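# Press the gauge pin on the magnet-marked fixture post

## Task

On the checking fixture, find the post with the yellow magnet. Press that post's gauge pin fully home and keep it there for one second (it may spring back out afterwards). Do not disturb the other three pins, and do not move the magnet.

## Robot and tools

Robot: two UR20-type arms, left_arm and right_arm, each ending in a Robotiq 2F-85 two-finger gripper with a wrist camera (cam_left_wrist, cam_right_wrist, both 896x504). In the scene frame the origin sits on the table top midway between the nominal bases. +z points up and +x points out over the table. left_arm is on the +y side, near (+0.060, +0.928, 0) m, and right_arm is near (-0.064, -0.817, 0) m; both bases are almost unrotated. Each arm reports its hand pose, velocities and camera pose in its own base frame. Motion offsets are taken along the axes of that arm's current Hand target. On the gripper, +z runs along the fingers, the fingers open and close along y, and a camera block sticks out about 10 cm toward +x. end_effector_position is the point between the closed pads, and the closed fingertips reach about 19 mm beyond it.

execute_actions(actions, cameras): actions is a list of actions. Each action is a table of up to 15 rows, and each row runs for one 1/30 s control step. If the table has fewer rows, its final row is repeated until 15 steps have passed. Every row holds 18 numbers in [-1, 1], covering both arms even if only one moves: left dx, dy, dz, rx, ry, rz, gripper position, force_limit, speed, then the same nine for the right arm. The six pose numbers are an offset from the Hand target as it stood when the action began, not from the row before. 1.0 equals 0.6 m or 180 degrees, and rx, ry, rz together form one rotation vector. Sending the same offset again moves the hand further. All-zero pose numbers re-request the current Hand target. An empty list only returns state and images.

Gripper numbers: position +1 is fully open (85 mm), about -0.8 brings the pads together, and -1 closes until something blocks them. force_limit and speed both run from -1 to +1 and start at +1. speed sets the closing rate, roughly 20, 85 and 150 mm/s at -1, 0 and +1. To leave a gripper unchanged, repeat the three numbers you last sent it, because a 0 counts as a command. For pushing a pin, keep the fingers closed so the gripper acts as a probe.

move(target, speed, blend, stop_force, zero, blocking, cameras): drives each gripper in a straight line toward a target. target is one 18-number row in the same layout and scale as above, or a list of up to 15 such rows. Every row is an offset from the Hand targets at the start of the move. speed is in m/s (0.002 to 4.2, default 0.25), given as one number or one per target. blend is a corner radius in m for lists. stop_force (6 to 120 N, one value for both arms) ends an arm's path once its wrist sensor feels that much push against the direction of travel. Use a small value and a slow speed when pressing something. The arm then backs off slightly and holds, but it still presses. Omit stop_force when pulling away from a contact. zero (default true) re-zeroes the sensor of each moving arm before the move. blocking=false returns early and cannot be combined with stop_force. Paths do not avoid obstacles, and the whole move is capped at 10 s. Keep paths away from an arm's own base. The extra "move:" line reports how the move ended (done, off_target, moving, held, fault) and any limits that applied (paced = pose clipped, held = steps withheld).

wait(seconds 0 to 10): lets time pass while each arm holds its last command. Use it to keep the pin pressed for the required second. stop(): brakes a running move. zoom_image(camera, region [x0, y0, x1, y1] in pixels, at most 504x504): gives a closer view of the latest image from that camera, which helps to spot the yellow magnet. zero_wrist_force(arm): tares that arm's sensor. read_manual(section): licence texts only. finished_scene(scene): ends the current scene; pass its number. It cannot be undone.

Results give, for each arm, the joint positions, velocities and torques, end_effector_position (m) and quat_wxyz, the Hand target (the last commanded pose after clipping), Tool commands, and the gripper's position_measured in counts (3 open, about 130 at 40 mm, 230 with the pads together). object_status reads 0 moving, 1 blocked while opening, 2 blocked while closing (a grip), 3 reached. Wrist force and torque are given on the gripper's own axes, plus a peak line since the last report. A force from a surface shows up as pushing back into the arm. Joint velocities may read "within noise". Calls that ran actions also list some intermediate positions. A MOTOR HOT line warns of heating.

Control notes: the commanded orientation is clipped to within 32 degrees of the present orientation at each step, and motion lags the commands by about 0.2 s. A hand often stops a little short of its Hand target, so send the remaining gap as an offset. To stop pressing, command a target back out past the gripper. Reported poses can be off by a few centimetres.

Avoid: pushing hard. The arms are stiff, and a net outside force of around 150 N, or contact torque at a joint limit (wrist joints 98.4 N m), stops the arm for 10 s. Also avoid fast impacts, the two arms colliding, knocking the magnet or other pins, and anything falling off the table. Holding an arm stretched out or pushing against something for a long time heats the motors and can trigger a longer brake stop. A careful approach is to bring the fingers above the pin slowly, then press down with a small stop_force, and follow with a target past the pin's travel at low speed. Hold for just over a second, then back off.

Each tool is called after ">>>" in YAML: its name, and indented under it one key for each argument.

## Session

>>> execute_actions:
  actions: []

Scene clock: 0.00 s.
left_arm: end_effector_position=(+0.6452, +0.5338, +0.3687) position_measured=3 object_status=3 end_effector_quat_wxyz=(+0.054, +0.895, -0.431, +0.101) | right_arm: end_effector_position=(+1.0094, -0.4085, +0.1239) position_measured=3 object_status=3 end_effector_quat_wxyz=(+0.497, -0.362, -0.574, -0.541)
Joint positions: left_arm=[0.541 -1.507 2.094 -2.179 -1.799 -1.706] | right_arm=[2.693 -2.576 -1.22 -2.623 2.507 -0.374]
Joint velocities: within noise
Joint torques (N m): no reading
Motor temperatures (°C): left_arm=[24 36 26 39 35 34] | right_arm=[29 36 36 38 34 39]
Wrist force (N): no reading
Wrist torque (N m): no reading
Wrist force, peak (N): no reading
Hand target: left_arm +0.6452, +0.5338, +0.3687; +0.054, +0.895, -0.431, +0.101 | right_arm +1.0094, -0.4085, +0.1239; +0.497, -0.362, -0.574, -0.541
Tool commands: left_gripper/position=+1.0 left_gripper/force_limit=+1.0 left_gripper/speed=+1.0 right_gripper/position=+1.0 right_gripper/force_limit=+1.0 right_gripper/speed=+1.0

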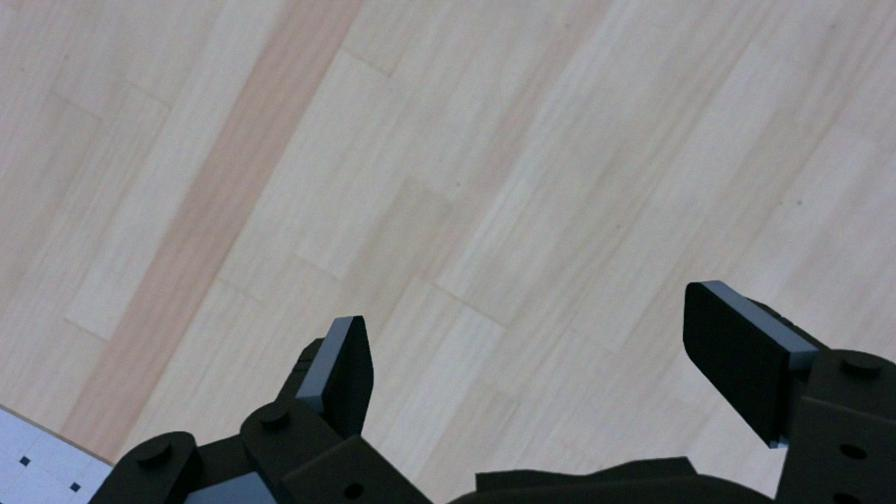

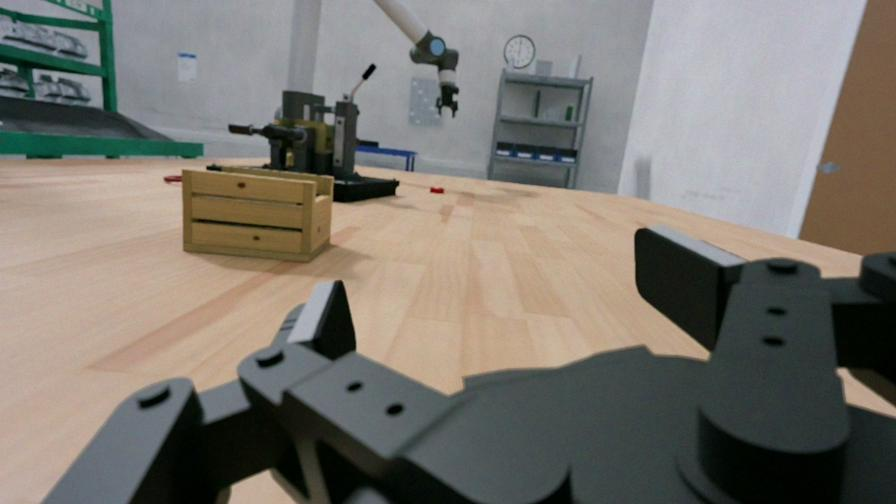

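>>> zoom_image:
  camera: "cam_right_wrist"
  region: [160, 60, 460, 270]

>>> zoom_image:
  camera: "cam_left_wrist"
  region: [0, 380, 150, 504]

Scaled by 1.680 from the camera's 896x504 image, which has a finer 1280x720 frame.

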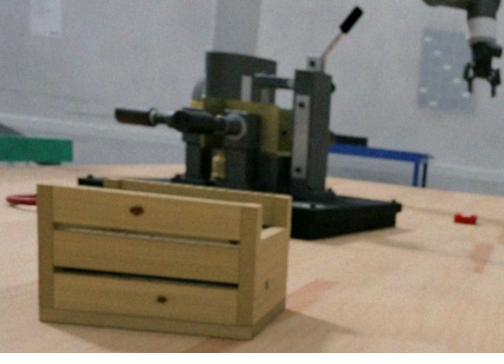

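Scaled by 3.360 from the camera's 896x504 image, which has a finer 1280x720 frame.

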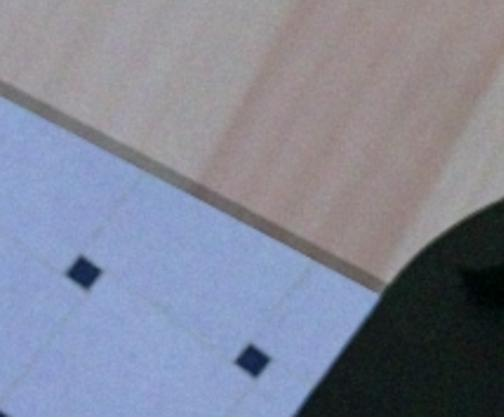

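>>> move:
  target: [0.985,0.82,-0.241,0,0,0,1,1,1,0,0,0,0,0,0,1,1,1]
  speed: 0.4

Scene clock: 3.73 s.
left_arm: end_effector_position=(+0.6007, -0.1955, +0.6481) position_measured=3 object_status=3 end_effector_quat_wxyz=(+0.054, +0.895, -0.431, +0.101) | right_arm: end_effector_position=(+1.0094, -0.4085, +0.1239) position_measured=3 object_status=3 end_effector_quat_wxyz=(+0.497, -0.362, -0.574, -0.541)
Joint positions: left_arm=[-0.596 -1.982 2.098 -1.903 -1.647 -2.849] | right_arm=[2.693 -2.576 -1.22 -2.623 2.507 -0.374]
Joint velocities: within noise
Joint torques (N m): left_arm=[-27.44 12.69 -136.92 -7.05 6.26 -7.19] | right_arm=[3.37 247.54 72.87 -2.6 0.74 -0.09]
Motor temperatures (°C): left_arm=[24 36 26 39 35 34] | right_arm=[29 36 36 38 34 39]
Wrist force (N): left_arm=[-0.5 -0.7 0.3] | right_arm=[-0.1 0.4 0.3]
Wrist torque (N m): left_arm=[-0.18 0.11 -0.04] | right_arm=[0.08 0.02 0.00]
Wrist force, peak (N): left_arm=[-3.0 -2.6 0.7] | right_arm=[0.0 0.4 0.5]
Hand target: left_arm +0.6007, -0.1957, +0.6481; +0.054, +0.895, -0.431, +0.101 | right_arm +1.0094, -0.4085, +0.1239; +0.497, -0.362, -0.574, -0.541
Off the commanded pose: left_arm 0.000 m, 0 deg | right_arm 0.000 m, 0 deg.
move: done
camera_calibration:
cam_left_wrist: T_world_to_cam=[[-0.854395, -0.519376, -0.0160802, 0.438906], [-0.518451, 0.849978, 0.0935224, 0.440267], [-0.0349055, 0.0882418, -0.995487, 0.809427], [0, 0, 0, 1]] pos_world=[0.631509, -0.217685, 0.771658]

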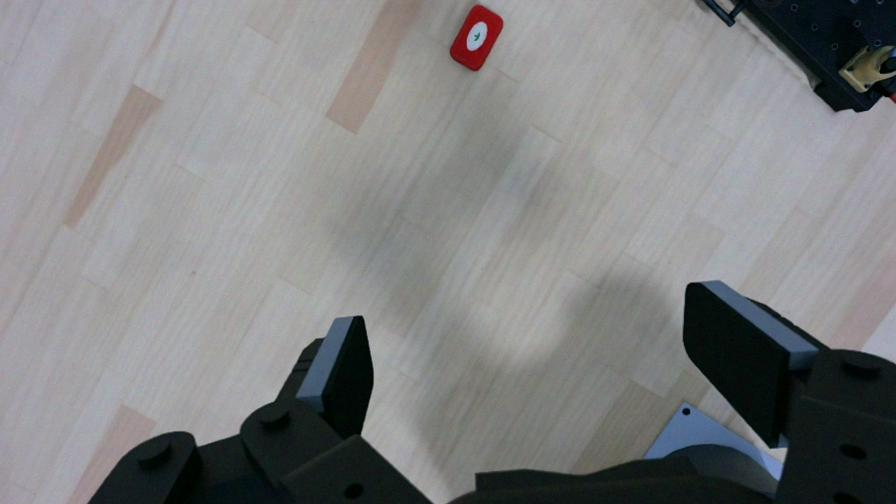

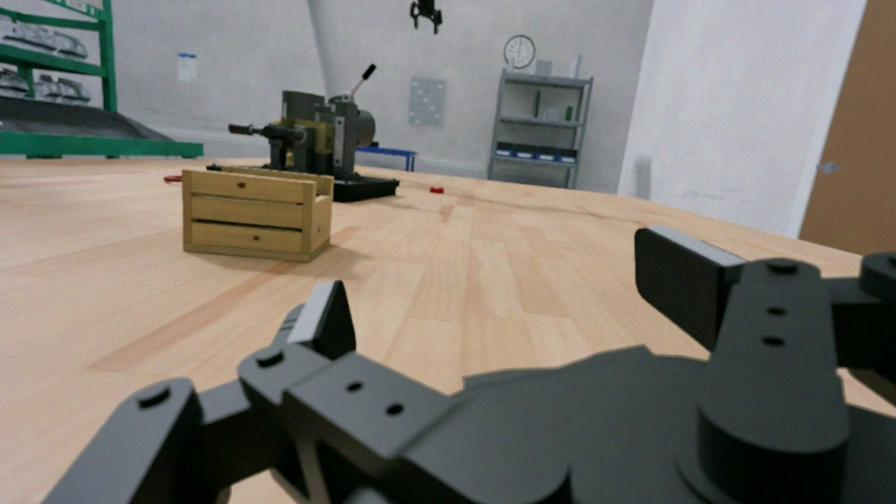

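>>> move:
  target: [0.659,0.752,0.161,0,0,0,1,1,1,0,0,0,0,0,0,1,1,1]
  speed: 0.4
  cameras: ["cam_left_wrist"]

Scene clock: 6.20 s.
left_arm: end_effector_position=(+0.5015, -0.7950, +0.6480) position_measured=3 object_status=3 end_effector_quat_wxyz=(+0.054, +0.895, -0.431, +0.101) | right_arm: end_effector_position=(+1.0094, -0.4085, +0.1239) position_measured=3 object_status=3 end_effector_quat_wxyz=(+0.497, -0.362, -0.574, -0.541)
Joint positions: left_arm=[-1.249 -1.602 1.819 -2.006 -1.501 -3.486] | right_arm=[2.693 -2.576 -1.22 -2.623 2.507 -0.374]
Joint velocities: within noise
Joint torques (N m): left_arm=[-14.75 -68.08 -135.23 -7.8 5.48 -4.05] | right_arm=[-2.25 249.46 72.73 -1.72 1.11 1.3]
Motor temperatures (°C): left_arm=[24 36 26 39 35 34] | right_arm=[29 36 36 38 34 39]
Wrist force (N): left_arm=[-0.3 -0.6 0.1] | right_arm=[-0.1 0.1 0.5]
Wrist torque (N m): left_arm=[-0.07 0.12 0.03] | right_arm=[0.01 0.02 0.00]
Wrist force, peak (N): left_arm=[-3.1 -3.7 0.0] | right_arm=[0.1 0.5 0.5]
Hand target: left_arm +0.5015, -0.7952, +0.6480; +0.054, +0.895, -0.431, +0.101 | right_arm +1.0094, -0.4085, +0.1239; +0.497, -0.362, -0.574, -0.541
Off the commanded pose: left_arm 0.000 m, 0 deg | right_arm 0.000 m, 0 deg.
move: done
camera_calibration:
cam_left_wrist: T_world_to_cam=[[-0.854394, -0.519378, -0.0160804, 0.0428329], [-0.518453, 0.849977, 0.0935224, 0.898322], [-0.0349055, 0.0882418, -0.995487, 0.858757], [0, 0, 0, 1]] pos_world=[0.532309, -0.817085, 0.771558]
Images, in order (width x height): cam_left_wrist 896x504.

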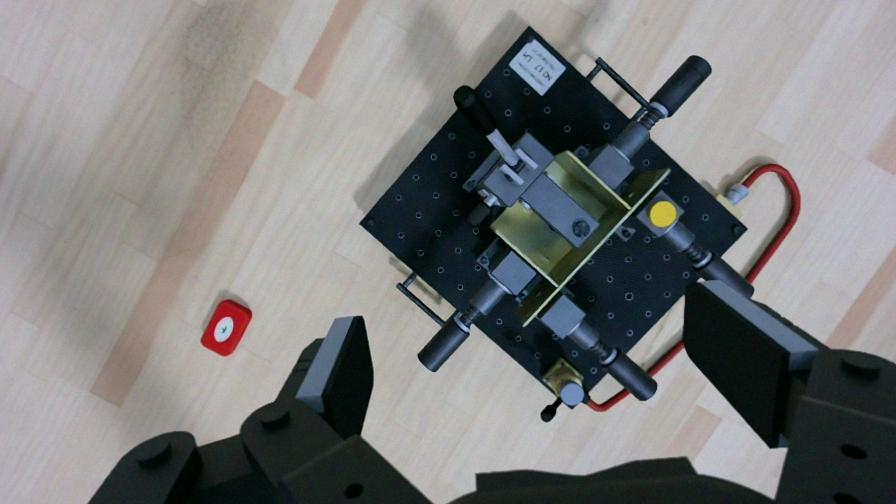

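>>> zoom_image:
  camera: "cam_left_wrist"
  region: [540, 130, 820, 420]

>>> zoom_image:
  camera: "cam_left_wrist"
  region: [350, 20, 760, 420]

Scaled by 1.738 from the camera's 896x504 image, which has a finer 1280x720 frame.

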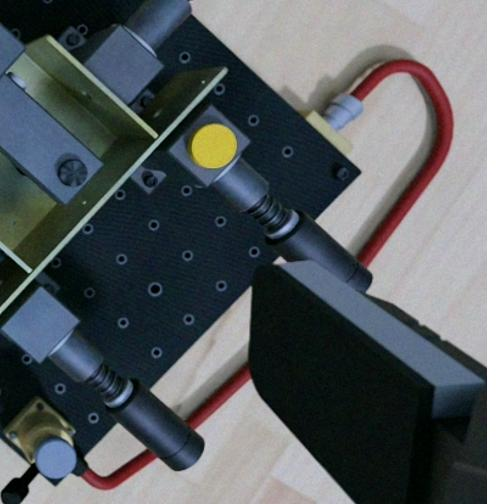

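Scaled by 1.229 from the camera's 896x504 image, which has a finer 1280x720 frame.

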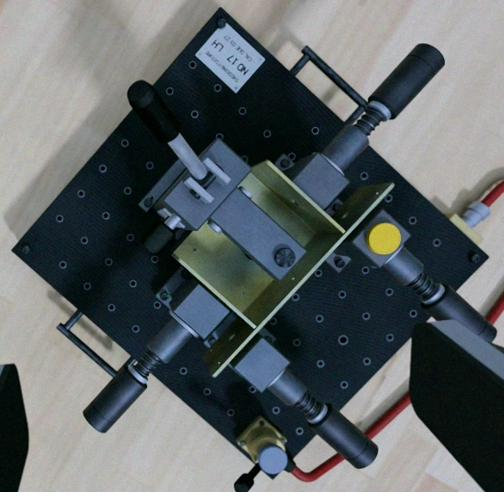

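>>> move:
  target: [-0.333,0.6475,0.319,0.0289,-0.0688,-0.2255,-1,-1,0,0,0,0,0,0,0,1,1,1]
  speed: 0.35
  cameras: ["cam_left_wrist", "cam_right_wrist"]

Scene clock: 11.40 s.
left_arm: end_effector_position=(+0.1018, -0.9204, +0.4200) position_measured=232 object_status=3 end_effector_quat_wxyz=(+0.000, +0.996, -0.093, +0.000) | right_arm: end_effector_position=(+1.0094, -0.4085, +0.1239) position_measured=3 object_status=3 end_effector_quat_wxyz=(+0.497, -0.362, -0.574, -0.541)
Joint positions: left_arm=[-1.679 -1.457 1.936 -2.05 -1.571 -4.635] | right_arm=[2.693 -2.576 -1.22 -2.623 2.507 -0.374]
Joint velocities: within noise
Joint torques (N m): left_arm=[-10.2 -95.26 -77.53 -13.29 -5.03 -3.96] | right_arm=[-3.31 252.34 71.77 -0.27 2.88 1.95]
Motor temperatures (°C): left_arm=[24 36 26 39 35 34] | right_arm=[29 36 36 38 34 39]
Wrist force (N): left_arm=[0.1 -0.1 -0.2] | right_arm=[0.1 0.1 0.0]
Wrist torque (N m): left_arm=[-0.07 -0.14 0.01] | right_arm=[0.01 -0.01 0.00]
Wrist force, peak (N): left_arm=[1.2 -4.2 -1.4] | right_arm=[0.3 0.7 0.4]
Hand target: left_arm +0.1017, -0.9204, +0.4199; +0.000, +0.996, -0.093, +0.000 | right_arm +1.0094, -0.4085, +0.1239; +0.497, -0.362, -0.574, -0.541
Off the commanded pose: left_arm 0.000 m, 0 deg | right_arm 0.000 m, 0 deg.
move: done
camera_calibration:
cam_left_wrist: T_world_to_cam=[[-0.309351, -0.950942, 0.00341514, -0.828288], [-0.9017, 0.294469, 0.316583, 0.253107], [-0.302058, 0.0948559, -0.948559, 0.642424], [0, 0, 0, 1]] pos_world=[0.166043, -0.923123, 0.532076]

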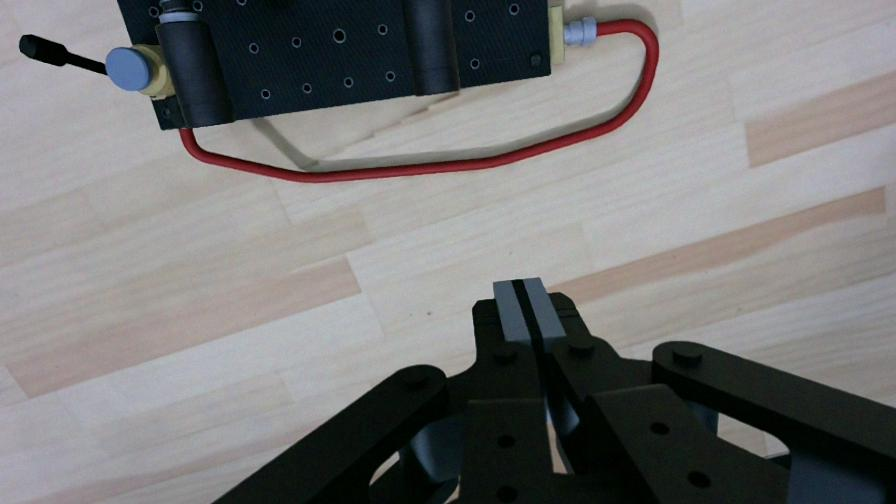

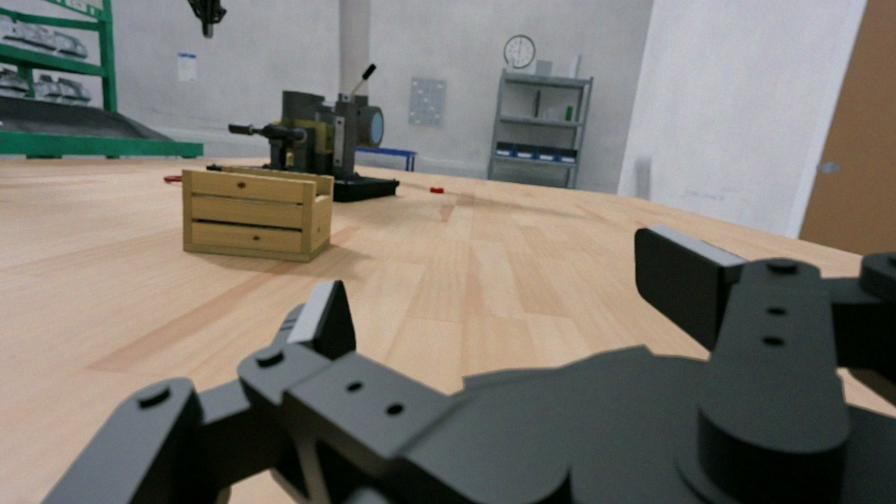

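>>> zoom_image:
  camera: "cam_left_wrist"
  region: [100, 0, 600, 200]

>>> zoom_image:
  camera: "cam_right_wrist"
  region: [180, 50, 420, 220]

Scaled by 1.008 from the camera's 896x504 image, which has a finer 1280x720 frame.

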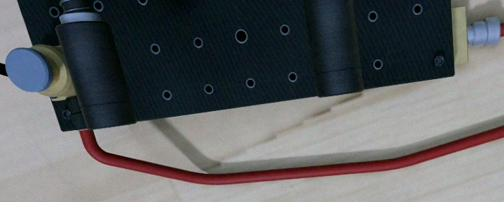

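Scaled by 2.100 from the camera's 896x504 image, which has a finer 1280x720 frame.

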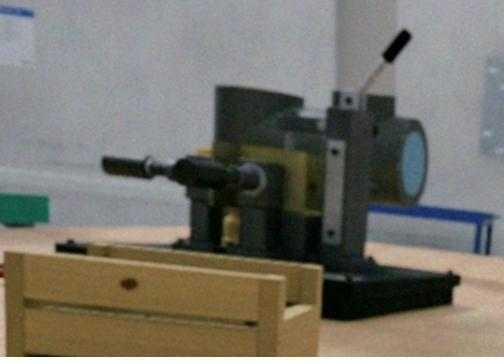

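>>> move:
  target: [0.0133,-0.0367,0.408,0,0,0,-1,-1,0,0,0,0,0,0,0,1,1,1]
  speed: 0.25
  cameras: ["cam_left_wrist", "cam_right_wrist"]

>>> zoom_image:
  camera: "cam_right_wrist"
  region: [160, 40, 400, 210]

Scene clock: 14.73 s.
left_arm: end_effector_position=(+0.1136, -0.9001, +0.1753) position_measured=232 object_status=3 end_effector_quat_wxyz=(+0.000, +0.996, -0.093, +0.000) | right_arm: end_effector_position=(+1.0094, -0.4085, +0.1239) position_measured=3 object_status=3 end_effector_quat_wxyz=(+0.497, -0.362, -0.574, -0.541)
Joint positions: left_arm=[-1.669 -1.28 2.135 -2.426 -1.571 -4.625] | right_arm=[2.693 -2.576 -1.22 -2.623 2.507 -0.374]
Joint velocities: within noise
Joint torques (N m): left_arm=[20.48 -108.25 -50.56 -13.88 -2.21 2.83] | right_arm=[-1.18 257.91 72.93 -0.45 3.39 3]
Motor temperatures (°C): left_arm=[24 36 26 39 35 34] | right_arm=[29 36 36 37 34 39]
Wrist force (N): left_arm=[0.1 0.2 -0.1] | right_arm=[0.1 0.2 0.1]
Wrist torque (N m): left_arm=[-0.05 -0.12 0.03] | right_arm=[0.04 -0.02 0.00]
Wrist force, peak (N): left_arm=[-0.3 0.2 -3.6] | right_arm=[0.2 0.7 0.2]
Hand target: left_arm +0.1136, -0.9001, +0.1751; +0.000, +0.996, -0.093, +0.000 | right_arm +1.0094, -0.4085, +0.1239; +0.497, -0.362, -0.574, -0.541
Off the commanded pose: left_arm 0.000 m, 0 deg | right_arm 0.000 m, 0 deg.
move: done
camera_calibration:
cam_left_wrist: T_world_to_cam=[[-0.309226, -0.950982, 0.00350271, -0.804707], [-0.901712, 0.294371, 0.31664, 0.335073], [-0.302151, 0.094755, -0.948539, 0.41185], [0, 0, 0, 1]] pos_world=[0.177744, -0.902923, 0.287376]

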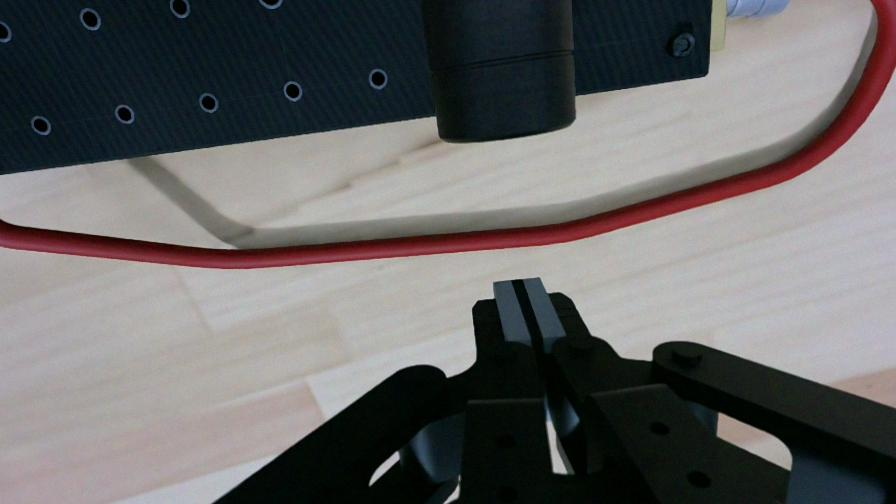

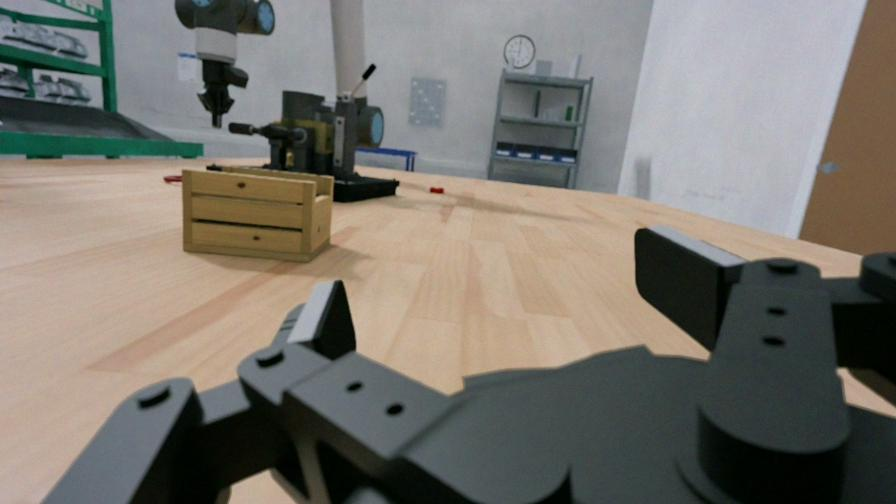

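Scaled by 2.100 from the camera's 896x504 image, which has a finer 1280x720 frame.

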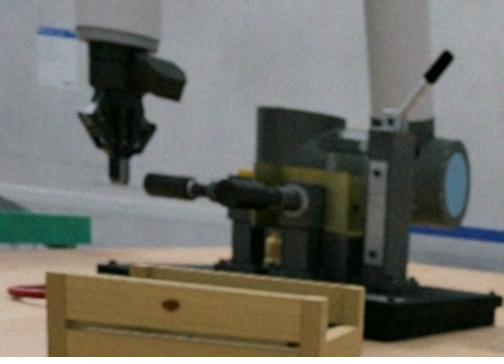

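>>> move:
  target:
    - [0,0,0.025,0,0,0,-1,-1,0,0,0,0,0,0,0,1,1,1]
    - [0.05,0,0.025,0,0,0,-1,-1,0,0,0,0,0,0,0,1,1,1]
  speed: 0.15
  cameras: ["cam_left_wrist", "cam_right_wrist"]

>>> zoom_image:
  camera: "cam_right_wrist"
  region: [160, 40, 400, 210]

Scene clock: 17.07 s.
left_arm: end_effector_position=(+0.1429, -0.9056, +0.1601) position_measured=232 object_status=3 end_effector_quat_wxyz=(+0.000, +0.996, -0.092, +0.000) | right_arm: end_effector_position=(+1.0094, -0.4085, +0.1239) position_measured=3 object_status=3 end_effector_quat_wxyz=(+0.497, -0.362, -0.574, -0.541)
Joint positions: left_arm=[-1.635 -1.255 2.129 -2.444 -1.571 -4.592] | right_arm=[2.693 -2.576 -1.22 -2.623 2.507 -0.374]
Joint velocities: within noise
Joint torques (N m): left_arm=[18.38 -111.25 -94.25 -6.27 1.54 3.19] | right_arm=[-0.2 253.56 73.94 -0.83 3.3 3.19]
Motor temperatures (°C): left_arm=[24 36 26 39 35 34] | right_arm=[29 36 36 37 34 39]
Wrist force (N): left_arm=[0.0 0.0 -0.1] | right_arm=[0.0 0.5 0.3]
Wrist torque (N m): left_arm=[-0.12 -0.09 0.05] | right_arm=[0.09 0.00 0.00]
Wrist force, peak (N): left_arm=[-0.1 0.1 -2.0] | right_arm=[0.5 0.5 0.3]
Hand target: left_arm +0.1431, -0.9056, +0.1601; +0.000, +0.996, -0.093, +0.000 | right_arm +1.0094, -0.4085, +0.1239; +0.497, -0.362, -0.574, -0.541
Off the commanded pose: left_arm 0.000 m, 0 deg | right_arm 0.000 m, 0 deg.
move: done
camera_calibration:
cam_left_wrist: T_world_to_cam=[[-0.309265, -0.95097, 0.00338358, -0.800647], [-0.90173, 0.294378, 0.316583, 0.36798], [-0.302057, 0.094857, -0.948559, 0.407], [0, 0, 0, 1]] pos_world=[0.207144, -0.908323, 0.272276]

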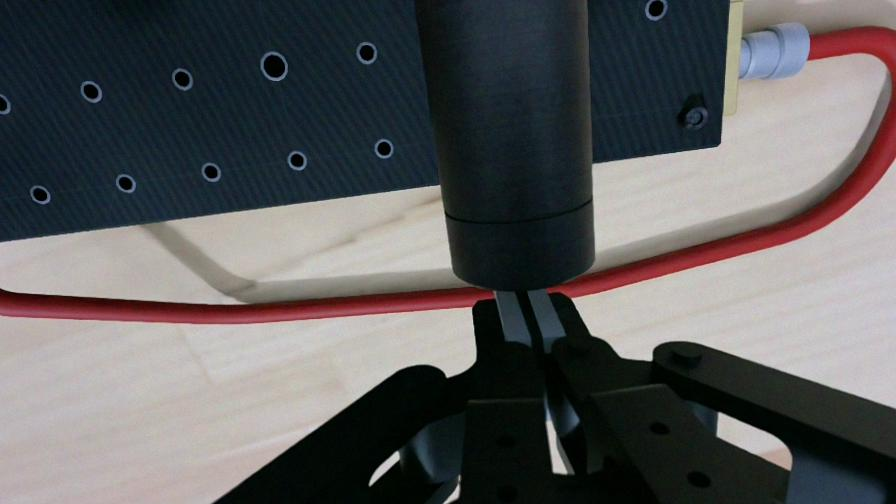

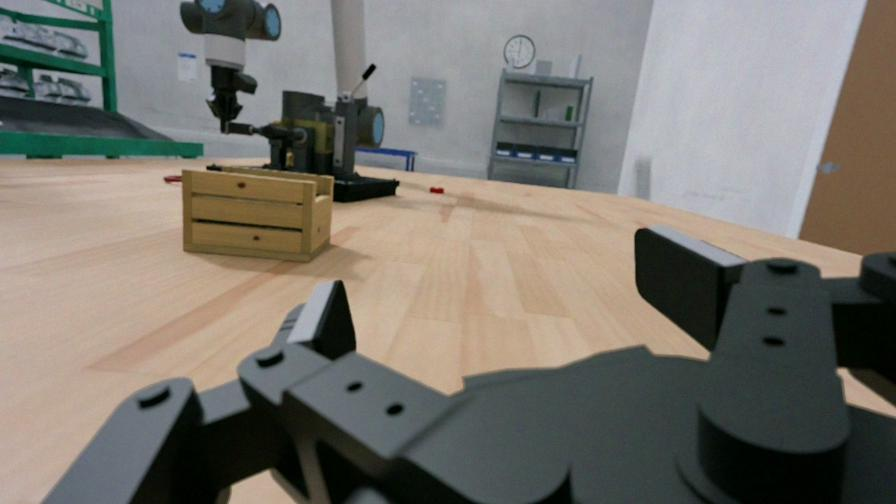

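Scaled by 2.100 from the camera's 896x504 image, which has a finer 1280x720 frame.

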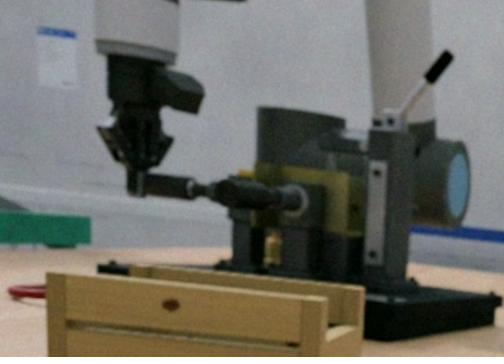

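>>> move:
  target: [0.117,0,0,0,0,0,-1,-1,0,0,0,0,0,0,0,1,1,1]
  speed: 0.025
  stop_force: 50
  cameras: ["cam_left_wrist", "cam_right_wrist"]

>>> zoom_image:
  camera: "cam_right_wrist"
  region: [160, 40, 400, 210]

Scene clock: 19.97 s.
left_arm: end_effector_position=(+0.1738, -0.9114, +0.1601) position_measured=232 object_status=3 end_effector_quat_wxyz=(+0.000, +0.996, -0.093, +0.000) | right_arm: end_effector_position=(+1.0094, -0.4085, +0.1239) position_measured=3 object_status=3 end_effector_quat_wxyz=(+0.497, -0.362, -0.574, -0.541)
Joint positions: left_arm=[-1.601 -1.245 2.113 -2.439 -1.571 -4.557] | right_arm=[2.693 -2.576 -1.22 -2.623 2.507 -0.374]
Joint velocities: within noise
Joint torques (N m): left_arm=[5.68 -171.75 -57.43 -8.51 7.35 -4.22] | right_arm=[-5.02 257.9 73.11 -1.12 3.22 3.75]
Motor temperatures (°C): left_arm=[24 36 26 39 35 34] | right_arm=[29 36 36 37 34 39]
Wrist force (N): left_arm=[-32.3 6.8 6.4] | right_arm=[0.0 0.1 0.2]
Wrist torque (N m): left_arm=[-0.07 0.28 -0.02] | right_arm=[0.02 0.00 0.00]
Wrist force, peak (N): left_arm=[-109.1 -13.9 -19.0] | right_arm=[0.2 0.5 0.7]
Hand target: left_arm +0.1738, -0.9113, +0.1601; +0.000, +0.996, -0.093, +0.000 (not the last commanded pose) | right_arm +1.0094, -0.4085, +0.1239; +0.497, -0.362, -0.574, -0.541
Off the commanded pose: left_arm 0.039 m, 0 deg | right_arm 0.000 m, 0 deg.
move: contact (left_arm)
camera_calibration:
cam_left_wrist: T_world_to_cam=[[-0.309226, -0.950982, 0.00350283, -0.796659], [-0.901712, 0.294371, 0.31664, 0.397525], [-0.302151, 0.0947549, -0.948539, 0.416808], [0, 0, 0, 1]] pos_world=[0.238044, -0.914123, 0.272276]

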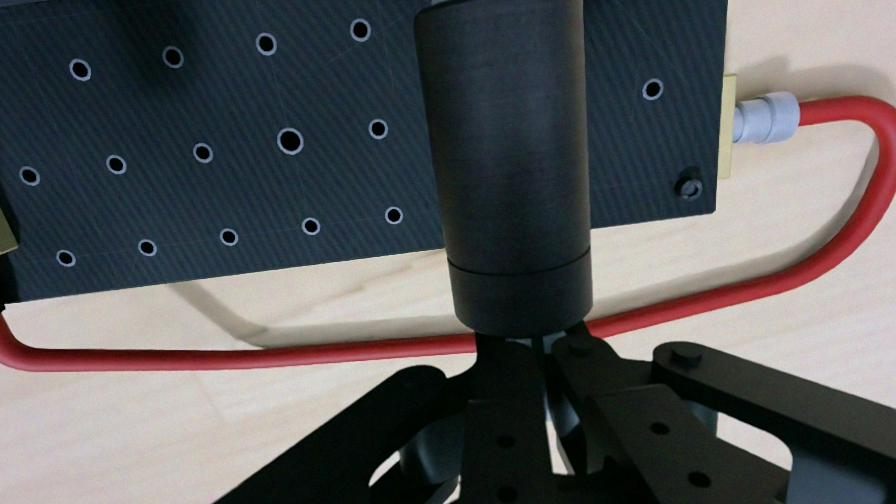

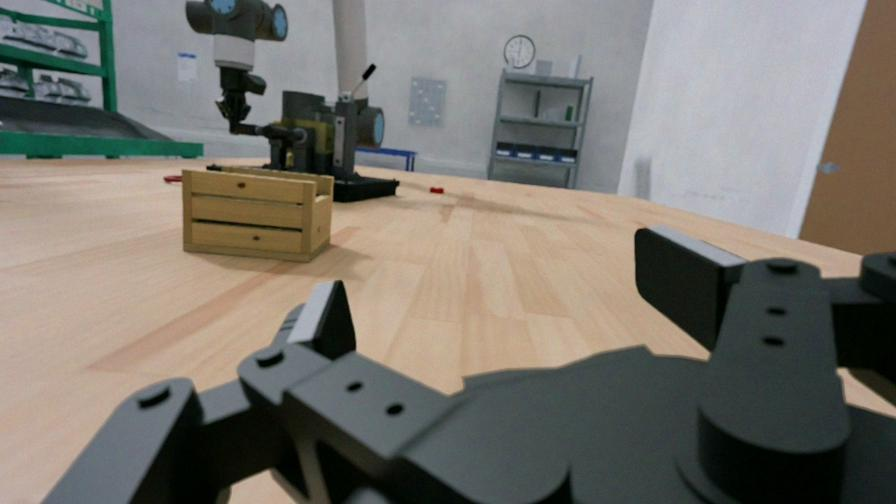

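Scaled by 2.100 from the camera's 896x504 image, which has a finer 1280x720 frame.

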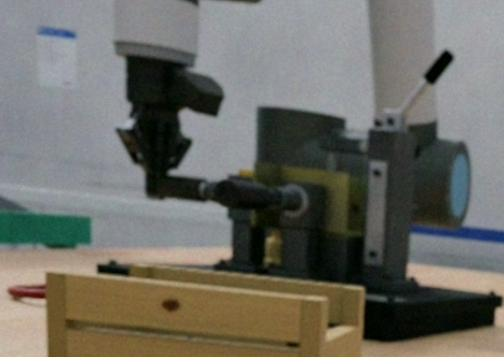

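>>> move:
  target: [0.0017,0,0,0,0,0,-1,-1,0,0,0,0,0,0,0,1,1,1]
  speed: 0.01
  cameras: []

Scene clock: 20.90 s.
left_arm: end_effector_position=(+0.1745, -0.9114, +0.1601) position_measured=232 object_status=3 end_effector_quat_wxyz=(+0.000, +0.996, -0.093, +0.000) | right_arm: end_effector_position=(+1.0094, -0.4085, +0.1239) position_measured=3 object_status=3 end_effector_quat_wxyz=(+0.497, -0.362, -0.574, -0.541)
Joint positions: left_arm=[-1.6 -1.245 2.113 -2.438 -1.572 -4.556] | right_arm=[2.693 -2.576 -1.22 -2.623 2.507 -0.374]
Joint velocities: within noise
Joint torques (N m): left_arm=[107.85 -107.56 -109.13 -11.41 35.19 3.17] | right_arm=[-4.28 251.67 74.62 -0.97 3.17 4.03]
Motor temperatures (°C): left_arm=[24 36 26 39 35 34] | right_arm=[29 36 36 37 34 39]
Wrist force (N): left_arm=[-113.5 -1.0 -7.4] | right_arm=[-0.1 0.2 0.3]
Wrist torque (N m): left_arm=[-0.13 1.52 -0.47] | right_arm=[0.04 0.02 0.00]
Wrist force, peak (N): left_arm=[-113.5 -1.0 -7.4] | right_arm=[0.5 0.6 0.3]
Hand target: left_arm +0.1748, -0.9115, +0.1601; +0.000, +0.996, -0.093, +0.000 | right_arm +1.0094, -0.4085, +0.1239; +0.497, -0.362, -0.574, -0.541
Off the commanded pose: left_arm 0.000 m, 0 deg | right_arm 0.000 m, 0 deg.
move: done
No camera images: "cameras" was empty.

>>> move:
  target: [-0.001,0,0,0,0,0,-1,-1,0,0,0,0,0,0,0,1,1,1]
  speed: 0.01
  cameras: []

>>> wait:
  seconds: 1.2
  cameras: ["cam_left_wrist"]

>>> move:
  target: [-0.0016,0,0,0,0,0,-1,-1,0,0,0,0,0,0,0,1,1,1]
  speed: 0.01
  cameras: []

>>> move:
  target: [-0.008,0,0,0,0,0,-1,-1,0,0,0,0,0,0,0,1,1,1]
  speed: 0.02
  cameras: []

Scene clock: 21.97 s.
left_arm: end_effector_position=(+0.1743, -0.9115, +0.1601) position_measured=232 object_status=3 end_effector_quat_wxyz=(+0.000, +0.996, -0.092, +0.000) | right_arm: end_effector_position=(+1.0094, -0.4085, +0.1239) position_measured=3 object_status=3 end_effector_quat_wxyz=(+0.497, -0.362, -0.574, -0.541)
Joint positions: left_arm=[-1.6 -1.245 2.113 -2.438 -1.571 -4.556] | right_arm=[2.693 -2.576 -1.22 -2.623 2.507 -0.374]
Joint velocities: within noise
Joint torques (N m): left_arm=[58.39 -150.87 -67.17 -20.04 35.07 -3.02] | right_arm=[-0.34 257.08 77.07 -0.76 3.66 4.07]
Motor temperatures (°C): left_arm=[24 36 26 39 35 34] | right_arm=[29 36 36 37 34 39]
Wrist force (N): left_arm=[-104.8 -14.9 -17.5] | right_arm=[-0.3 -0.1 0.5]
Wrist torque (N m): left_arm=[-0.11 1.44 -0.58] | right_arm=[-0.03 0.06 0.00]
Wrist force, peak (N): left_arm=[-141.1 -11.9 -17.3] | right_arm=[0.2 0.4 0.4]
Hand target: left_arm +0.1742, -0.9114, +0.1601; +0.000, +0.996, -0.093, +0.000 | right_arm +1.0094, -0.4085, +0.1239; +0.497, -0.362, -0.574, -0.541
Off the commanded pose: left_arm 0.000 m, 0 deg | right_arm 0.000 m, 0 deg.
move: done
No camera images: "cameras" was empty.

Scene clock: 23.17 s.
left_arm: end_effector_position=(+0.1742, -0.9114, +0.1601) position_measured=232 object_status=3 end_effector_quat_wxyz=(+0.000, +0.996, -0.093, +0.000) | right_arm: end_effector_position=(+1.0094, -0.4085, +0.1239) position_measured=3 object_status=3 end_effector_quat_wxyz=(+0.497, -0.362, -0.574, -0.541)
Joint positions: left_arm=[-1.6 -1.245 2.113 -2.438 -1.571 -4.556] | right_arm=[2.693 -2.576 -1.22 -2.623 2.507 -0.374]
Joint velocities: within noise
Joint torques (N m): left_arm=[50.19 -158.38 -65.33 -10.01 21.46 -3.94] | right_arm=[-2.52 260.88 75.69 -1.08 3.05 3.71]
Motor temperatures (°C): left_arm=[24 36 26 39 35 34] | right_arm=[29 36 36 37 34 39]
Wrist force (N): left_arm=[-83.5 -0.7 -6.4] | right_arm=[-0.1 0.3 0.3]
Wrist torque (N m): left_arm=[-0.05 1.01 -0.34] | right_arm=[0.06 0.01 0.00]
Wrist force, peak (N): left_arm=[-103.6 -14.6 -17.7] | right_arm=[0.1 0.3 0.8]
Hand target: left_arm +0.1742, -0.9114, +0.1601; +0.000, +0.996, -0.093, +0.000 | right_arm +1.0094, -0.4085, +0.1239; +0.497, -0.362, -0.574, -0.541
Tool commands: left_gripper/position=-1.0 left_gripper/force_limit=-1.0 left_gripper/speed=+0.0 right_gripper/position=+1.0 right_gripper/force_limit=+1.0 right_gripper/speed=+1.0
Off the commanded pose: left_arm 0.000 m, 0 deg | right_arm 0.000 m, 0 deg.
wait: 1.20 s; at rest by 0.17 s
camera_calibration:
cam_left_wrist: T_world_to_cam=[[-0.309246, -0.950976, 0.00344247, -0.796603], [-0.901666, 0.294358, 0.316785, 0.397884], [-0.302268, 0.0948604, -0.948491, 0.416954], [0, 0, 0, 1]] pos_world=[0.238444, -0.914223, 0.272176]
Images, in order (width x height): cam_left_wrist 896x504.

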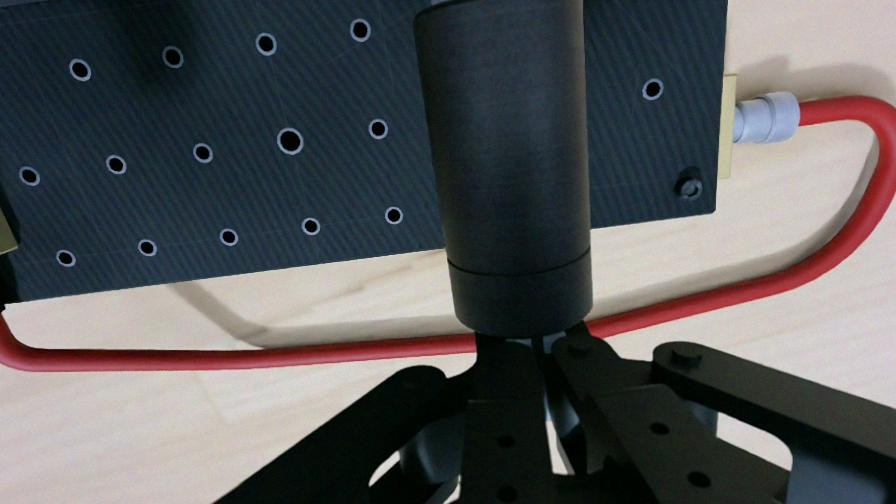

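Scene clock: 23.87 s.
left_arm: end_effector_position=(+0.1734, -0.9113, +0.1601) position_measured=232 object_status=3 end_effector_quat_wxyz=(+0.000, +0.996, -0.092, +0.000) | right_arm: end_effector_position=(+1.0094, -0.4085, +0.1239) position_measured=3 object_status=3 end_effector_quat_wxyz=(+0.497, -0.362, -0.574, -0.541)
Joint positions: left_arm=[-1.601 -1.245 2.114 -2.439 -1.571 -4.557] | right_arm=[2.693 -2.576 -1.22 -2.623 2.507 -0.374]
Joint velocities: within noise
Joint torques (N m): left_arm=[-5.12 -168.26 -53.37 -13.33 2.69 -4.71] | right_arm=[-6.65 253.02 75.35 -0.62 3.89 3.03]
Motor temperatures (°C): left_arm=[24 36 26 39 35 34] | right_arm=[29 36 36 37 34 39]
Wrist force (N): left_arm=[-11.6 1.9 1.2] | right_arm=[0.0 0.6 0.5]
Wrist torque (N m): left_arm=[-0.14 0.07 0.04] | right_arm=[0.10 0.00 0.00]
Wrist force, peak (N): left_arm=[-83.8 -0.6 -6.2] | right_arm=[0.0 0.6 0.5]
Hand target: left_arm +0.1732, -0.9113, +0.1601; +0.000, +0.996, -0.093, +0.000 | right_arm +1.0094, -0.4085, +0.1239; +0.497, -0.362, -0.574, -0.541
Off the commanded pose: left_arm 0.000 m, 0 deg | right_arm 0.000 m, 0 deg.
move: done
No camera images: "cameras" was empty.

Scene clock: 24.57 s.
left_arm: end_effector_position=(+0.1686, -0.9104, +0.1601) position_measured=232 object_status=3 end_effector_quat_wxyz=(+0.000, +0.996, -0.093, +0.000) | right_arm: end_effector_position=(+1.0094, -0.4085, +0.1239) position_measured=3 object_status=3 end_effector_quat_wxyz=(+0.497, -0.362, -0.574, -0.541)
Joint positions: left_arm=[-1.606 -1.247 2.116 -2.439 -1.571 -4.563] | right_arm=[2.693 -2.576 -1.22 -2.623 2.507 -0.374]
Joint velocities: within noise
Joint torques (N m): left_arm=[-12.27 -164.26 -53.41 -11.67 -1.54 -2.75] | right_arm=[-3.88 255.47 76.42 -0.67 3.89 3.88]
Motor temperatures (°C): left_arm=[24 36 26 39 35 34] | right_arm=[29 36 36 37 34 39]
Wrist force (N): left_arm=[-12.9 8.7 0.0] | right_arm=[-0.5 0.4 0.0]
Wrist torque (N m): left_arm=[1.00 0.59 0.05] | right_arm=[0.08 0.09 0.00]
Wrist force, peak (N): left_arm=[-14.1 9.2 0.8] | right_arm=[-0.5 0.4 0.0]
Hand target: left_arm +0.1685, -0.9104, +0.1601; +0.000, +0.996, -0.093, +0.000 | right_arm +1.0094, -0.4085, +0.1239; +0.497, -0.362, -0.574, -0.541
Off the commanded pose: left_arm 0.000 m, 0 deg | right_arm 0.000 m, 0 deg.
move: done
No camera images: "cameras" was empty.

>>> move:
  target: [-0.08,0,0,0,0,0,-1,-1,0,0,0,0,0,0,0,1,1,1]
  speed: 0.1
  cameras: ["cam_left_wrist"]

Scene clock: 25.80 s.
left_arm: end_effector_position=(+0.1215, -0.9016, +0.1601) position_measured=232 object_status=3 end_effector_quat_wxyz=(+0.000, +0.996, -0.093, +0.000) | right_arm: end_effector_position=(+1.0094, -0.4085, +0.1239) position_measured=3 object_status=3 end_effector_quat_wxyz=(+0.497, -0.362, -0.574, -0.541)
Joint positions: left_arm=[-1.659 -1.261 2.139 -2.448 -1.571 -4.616] | right_arm=[2.693 -2.576 -1.22 -2.623 2.507 -0.374]
Joint velocities: within noise
Joint torques (N m): left_arm=[-8.11 -163.21 -51.42 -13.02 0.56 -4.54] | right_arm=[-0.75 252.27 74.65 -0.6 3.72 3.75]
Motor temperatures (°C): left_arm=[24 36 26 39 35 34] | right_arm=[29 36 36 37 34 39]
Wrist force (N): left_arm=[-3.0 6.1 -0.4] | right_arm=[0.2 0.1 0.3]
Wrist torque (N m): left_arm=[1.02 0.45 0.03] | right_arm=[0.01 -0.04 0.00]
Wrist force, peak (N): left_arm=[-13.0 8.8 -0.3] | right_arm=[0.1 0.4 0.5]
Hand target: left_arm +0.1213, -0.9015, +0.1601; +0.000, +0.996, -0.093, +0.000 | right_arm +1.0094, -0.4085, +0.1239; +0.497, -0.362, -0.574, -0.541
Off the commanded pose: left_arm 0.000 m, 0 deg | right_arm 0.000 m, 0 deg.
move: done
camera_calibration:
cam_left_wrist: T_world_to_cam=[[-0.309263, -0.95097, 0.00348141, -0.803489], [-0.90163, 0.294377, 0.31687, 0.347408], [-0.302358, 0.0948571, -0.948463, 0.400187], [0, 0, 0, 1]] pos_world=[0.185744, -0.904323, 0.272276]
Images, in order (width x height): cam_left_wrist 896x504.

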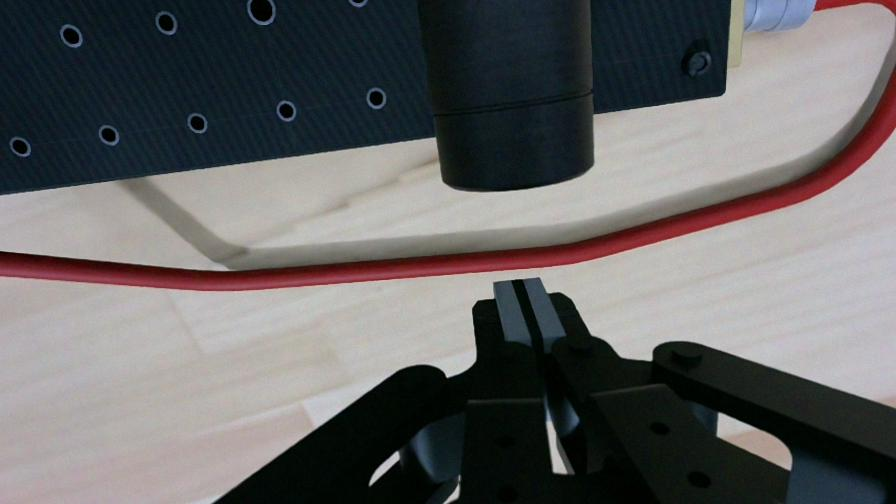

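>>> finished_scene:
  scene: 1

The scene is finished: the task was done.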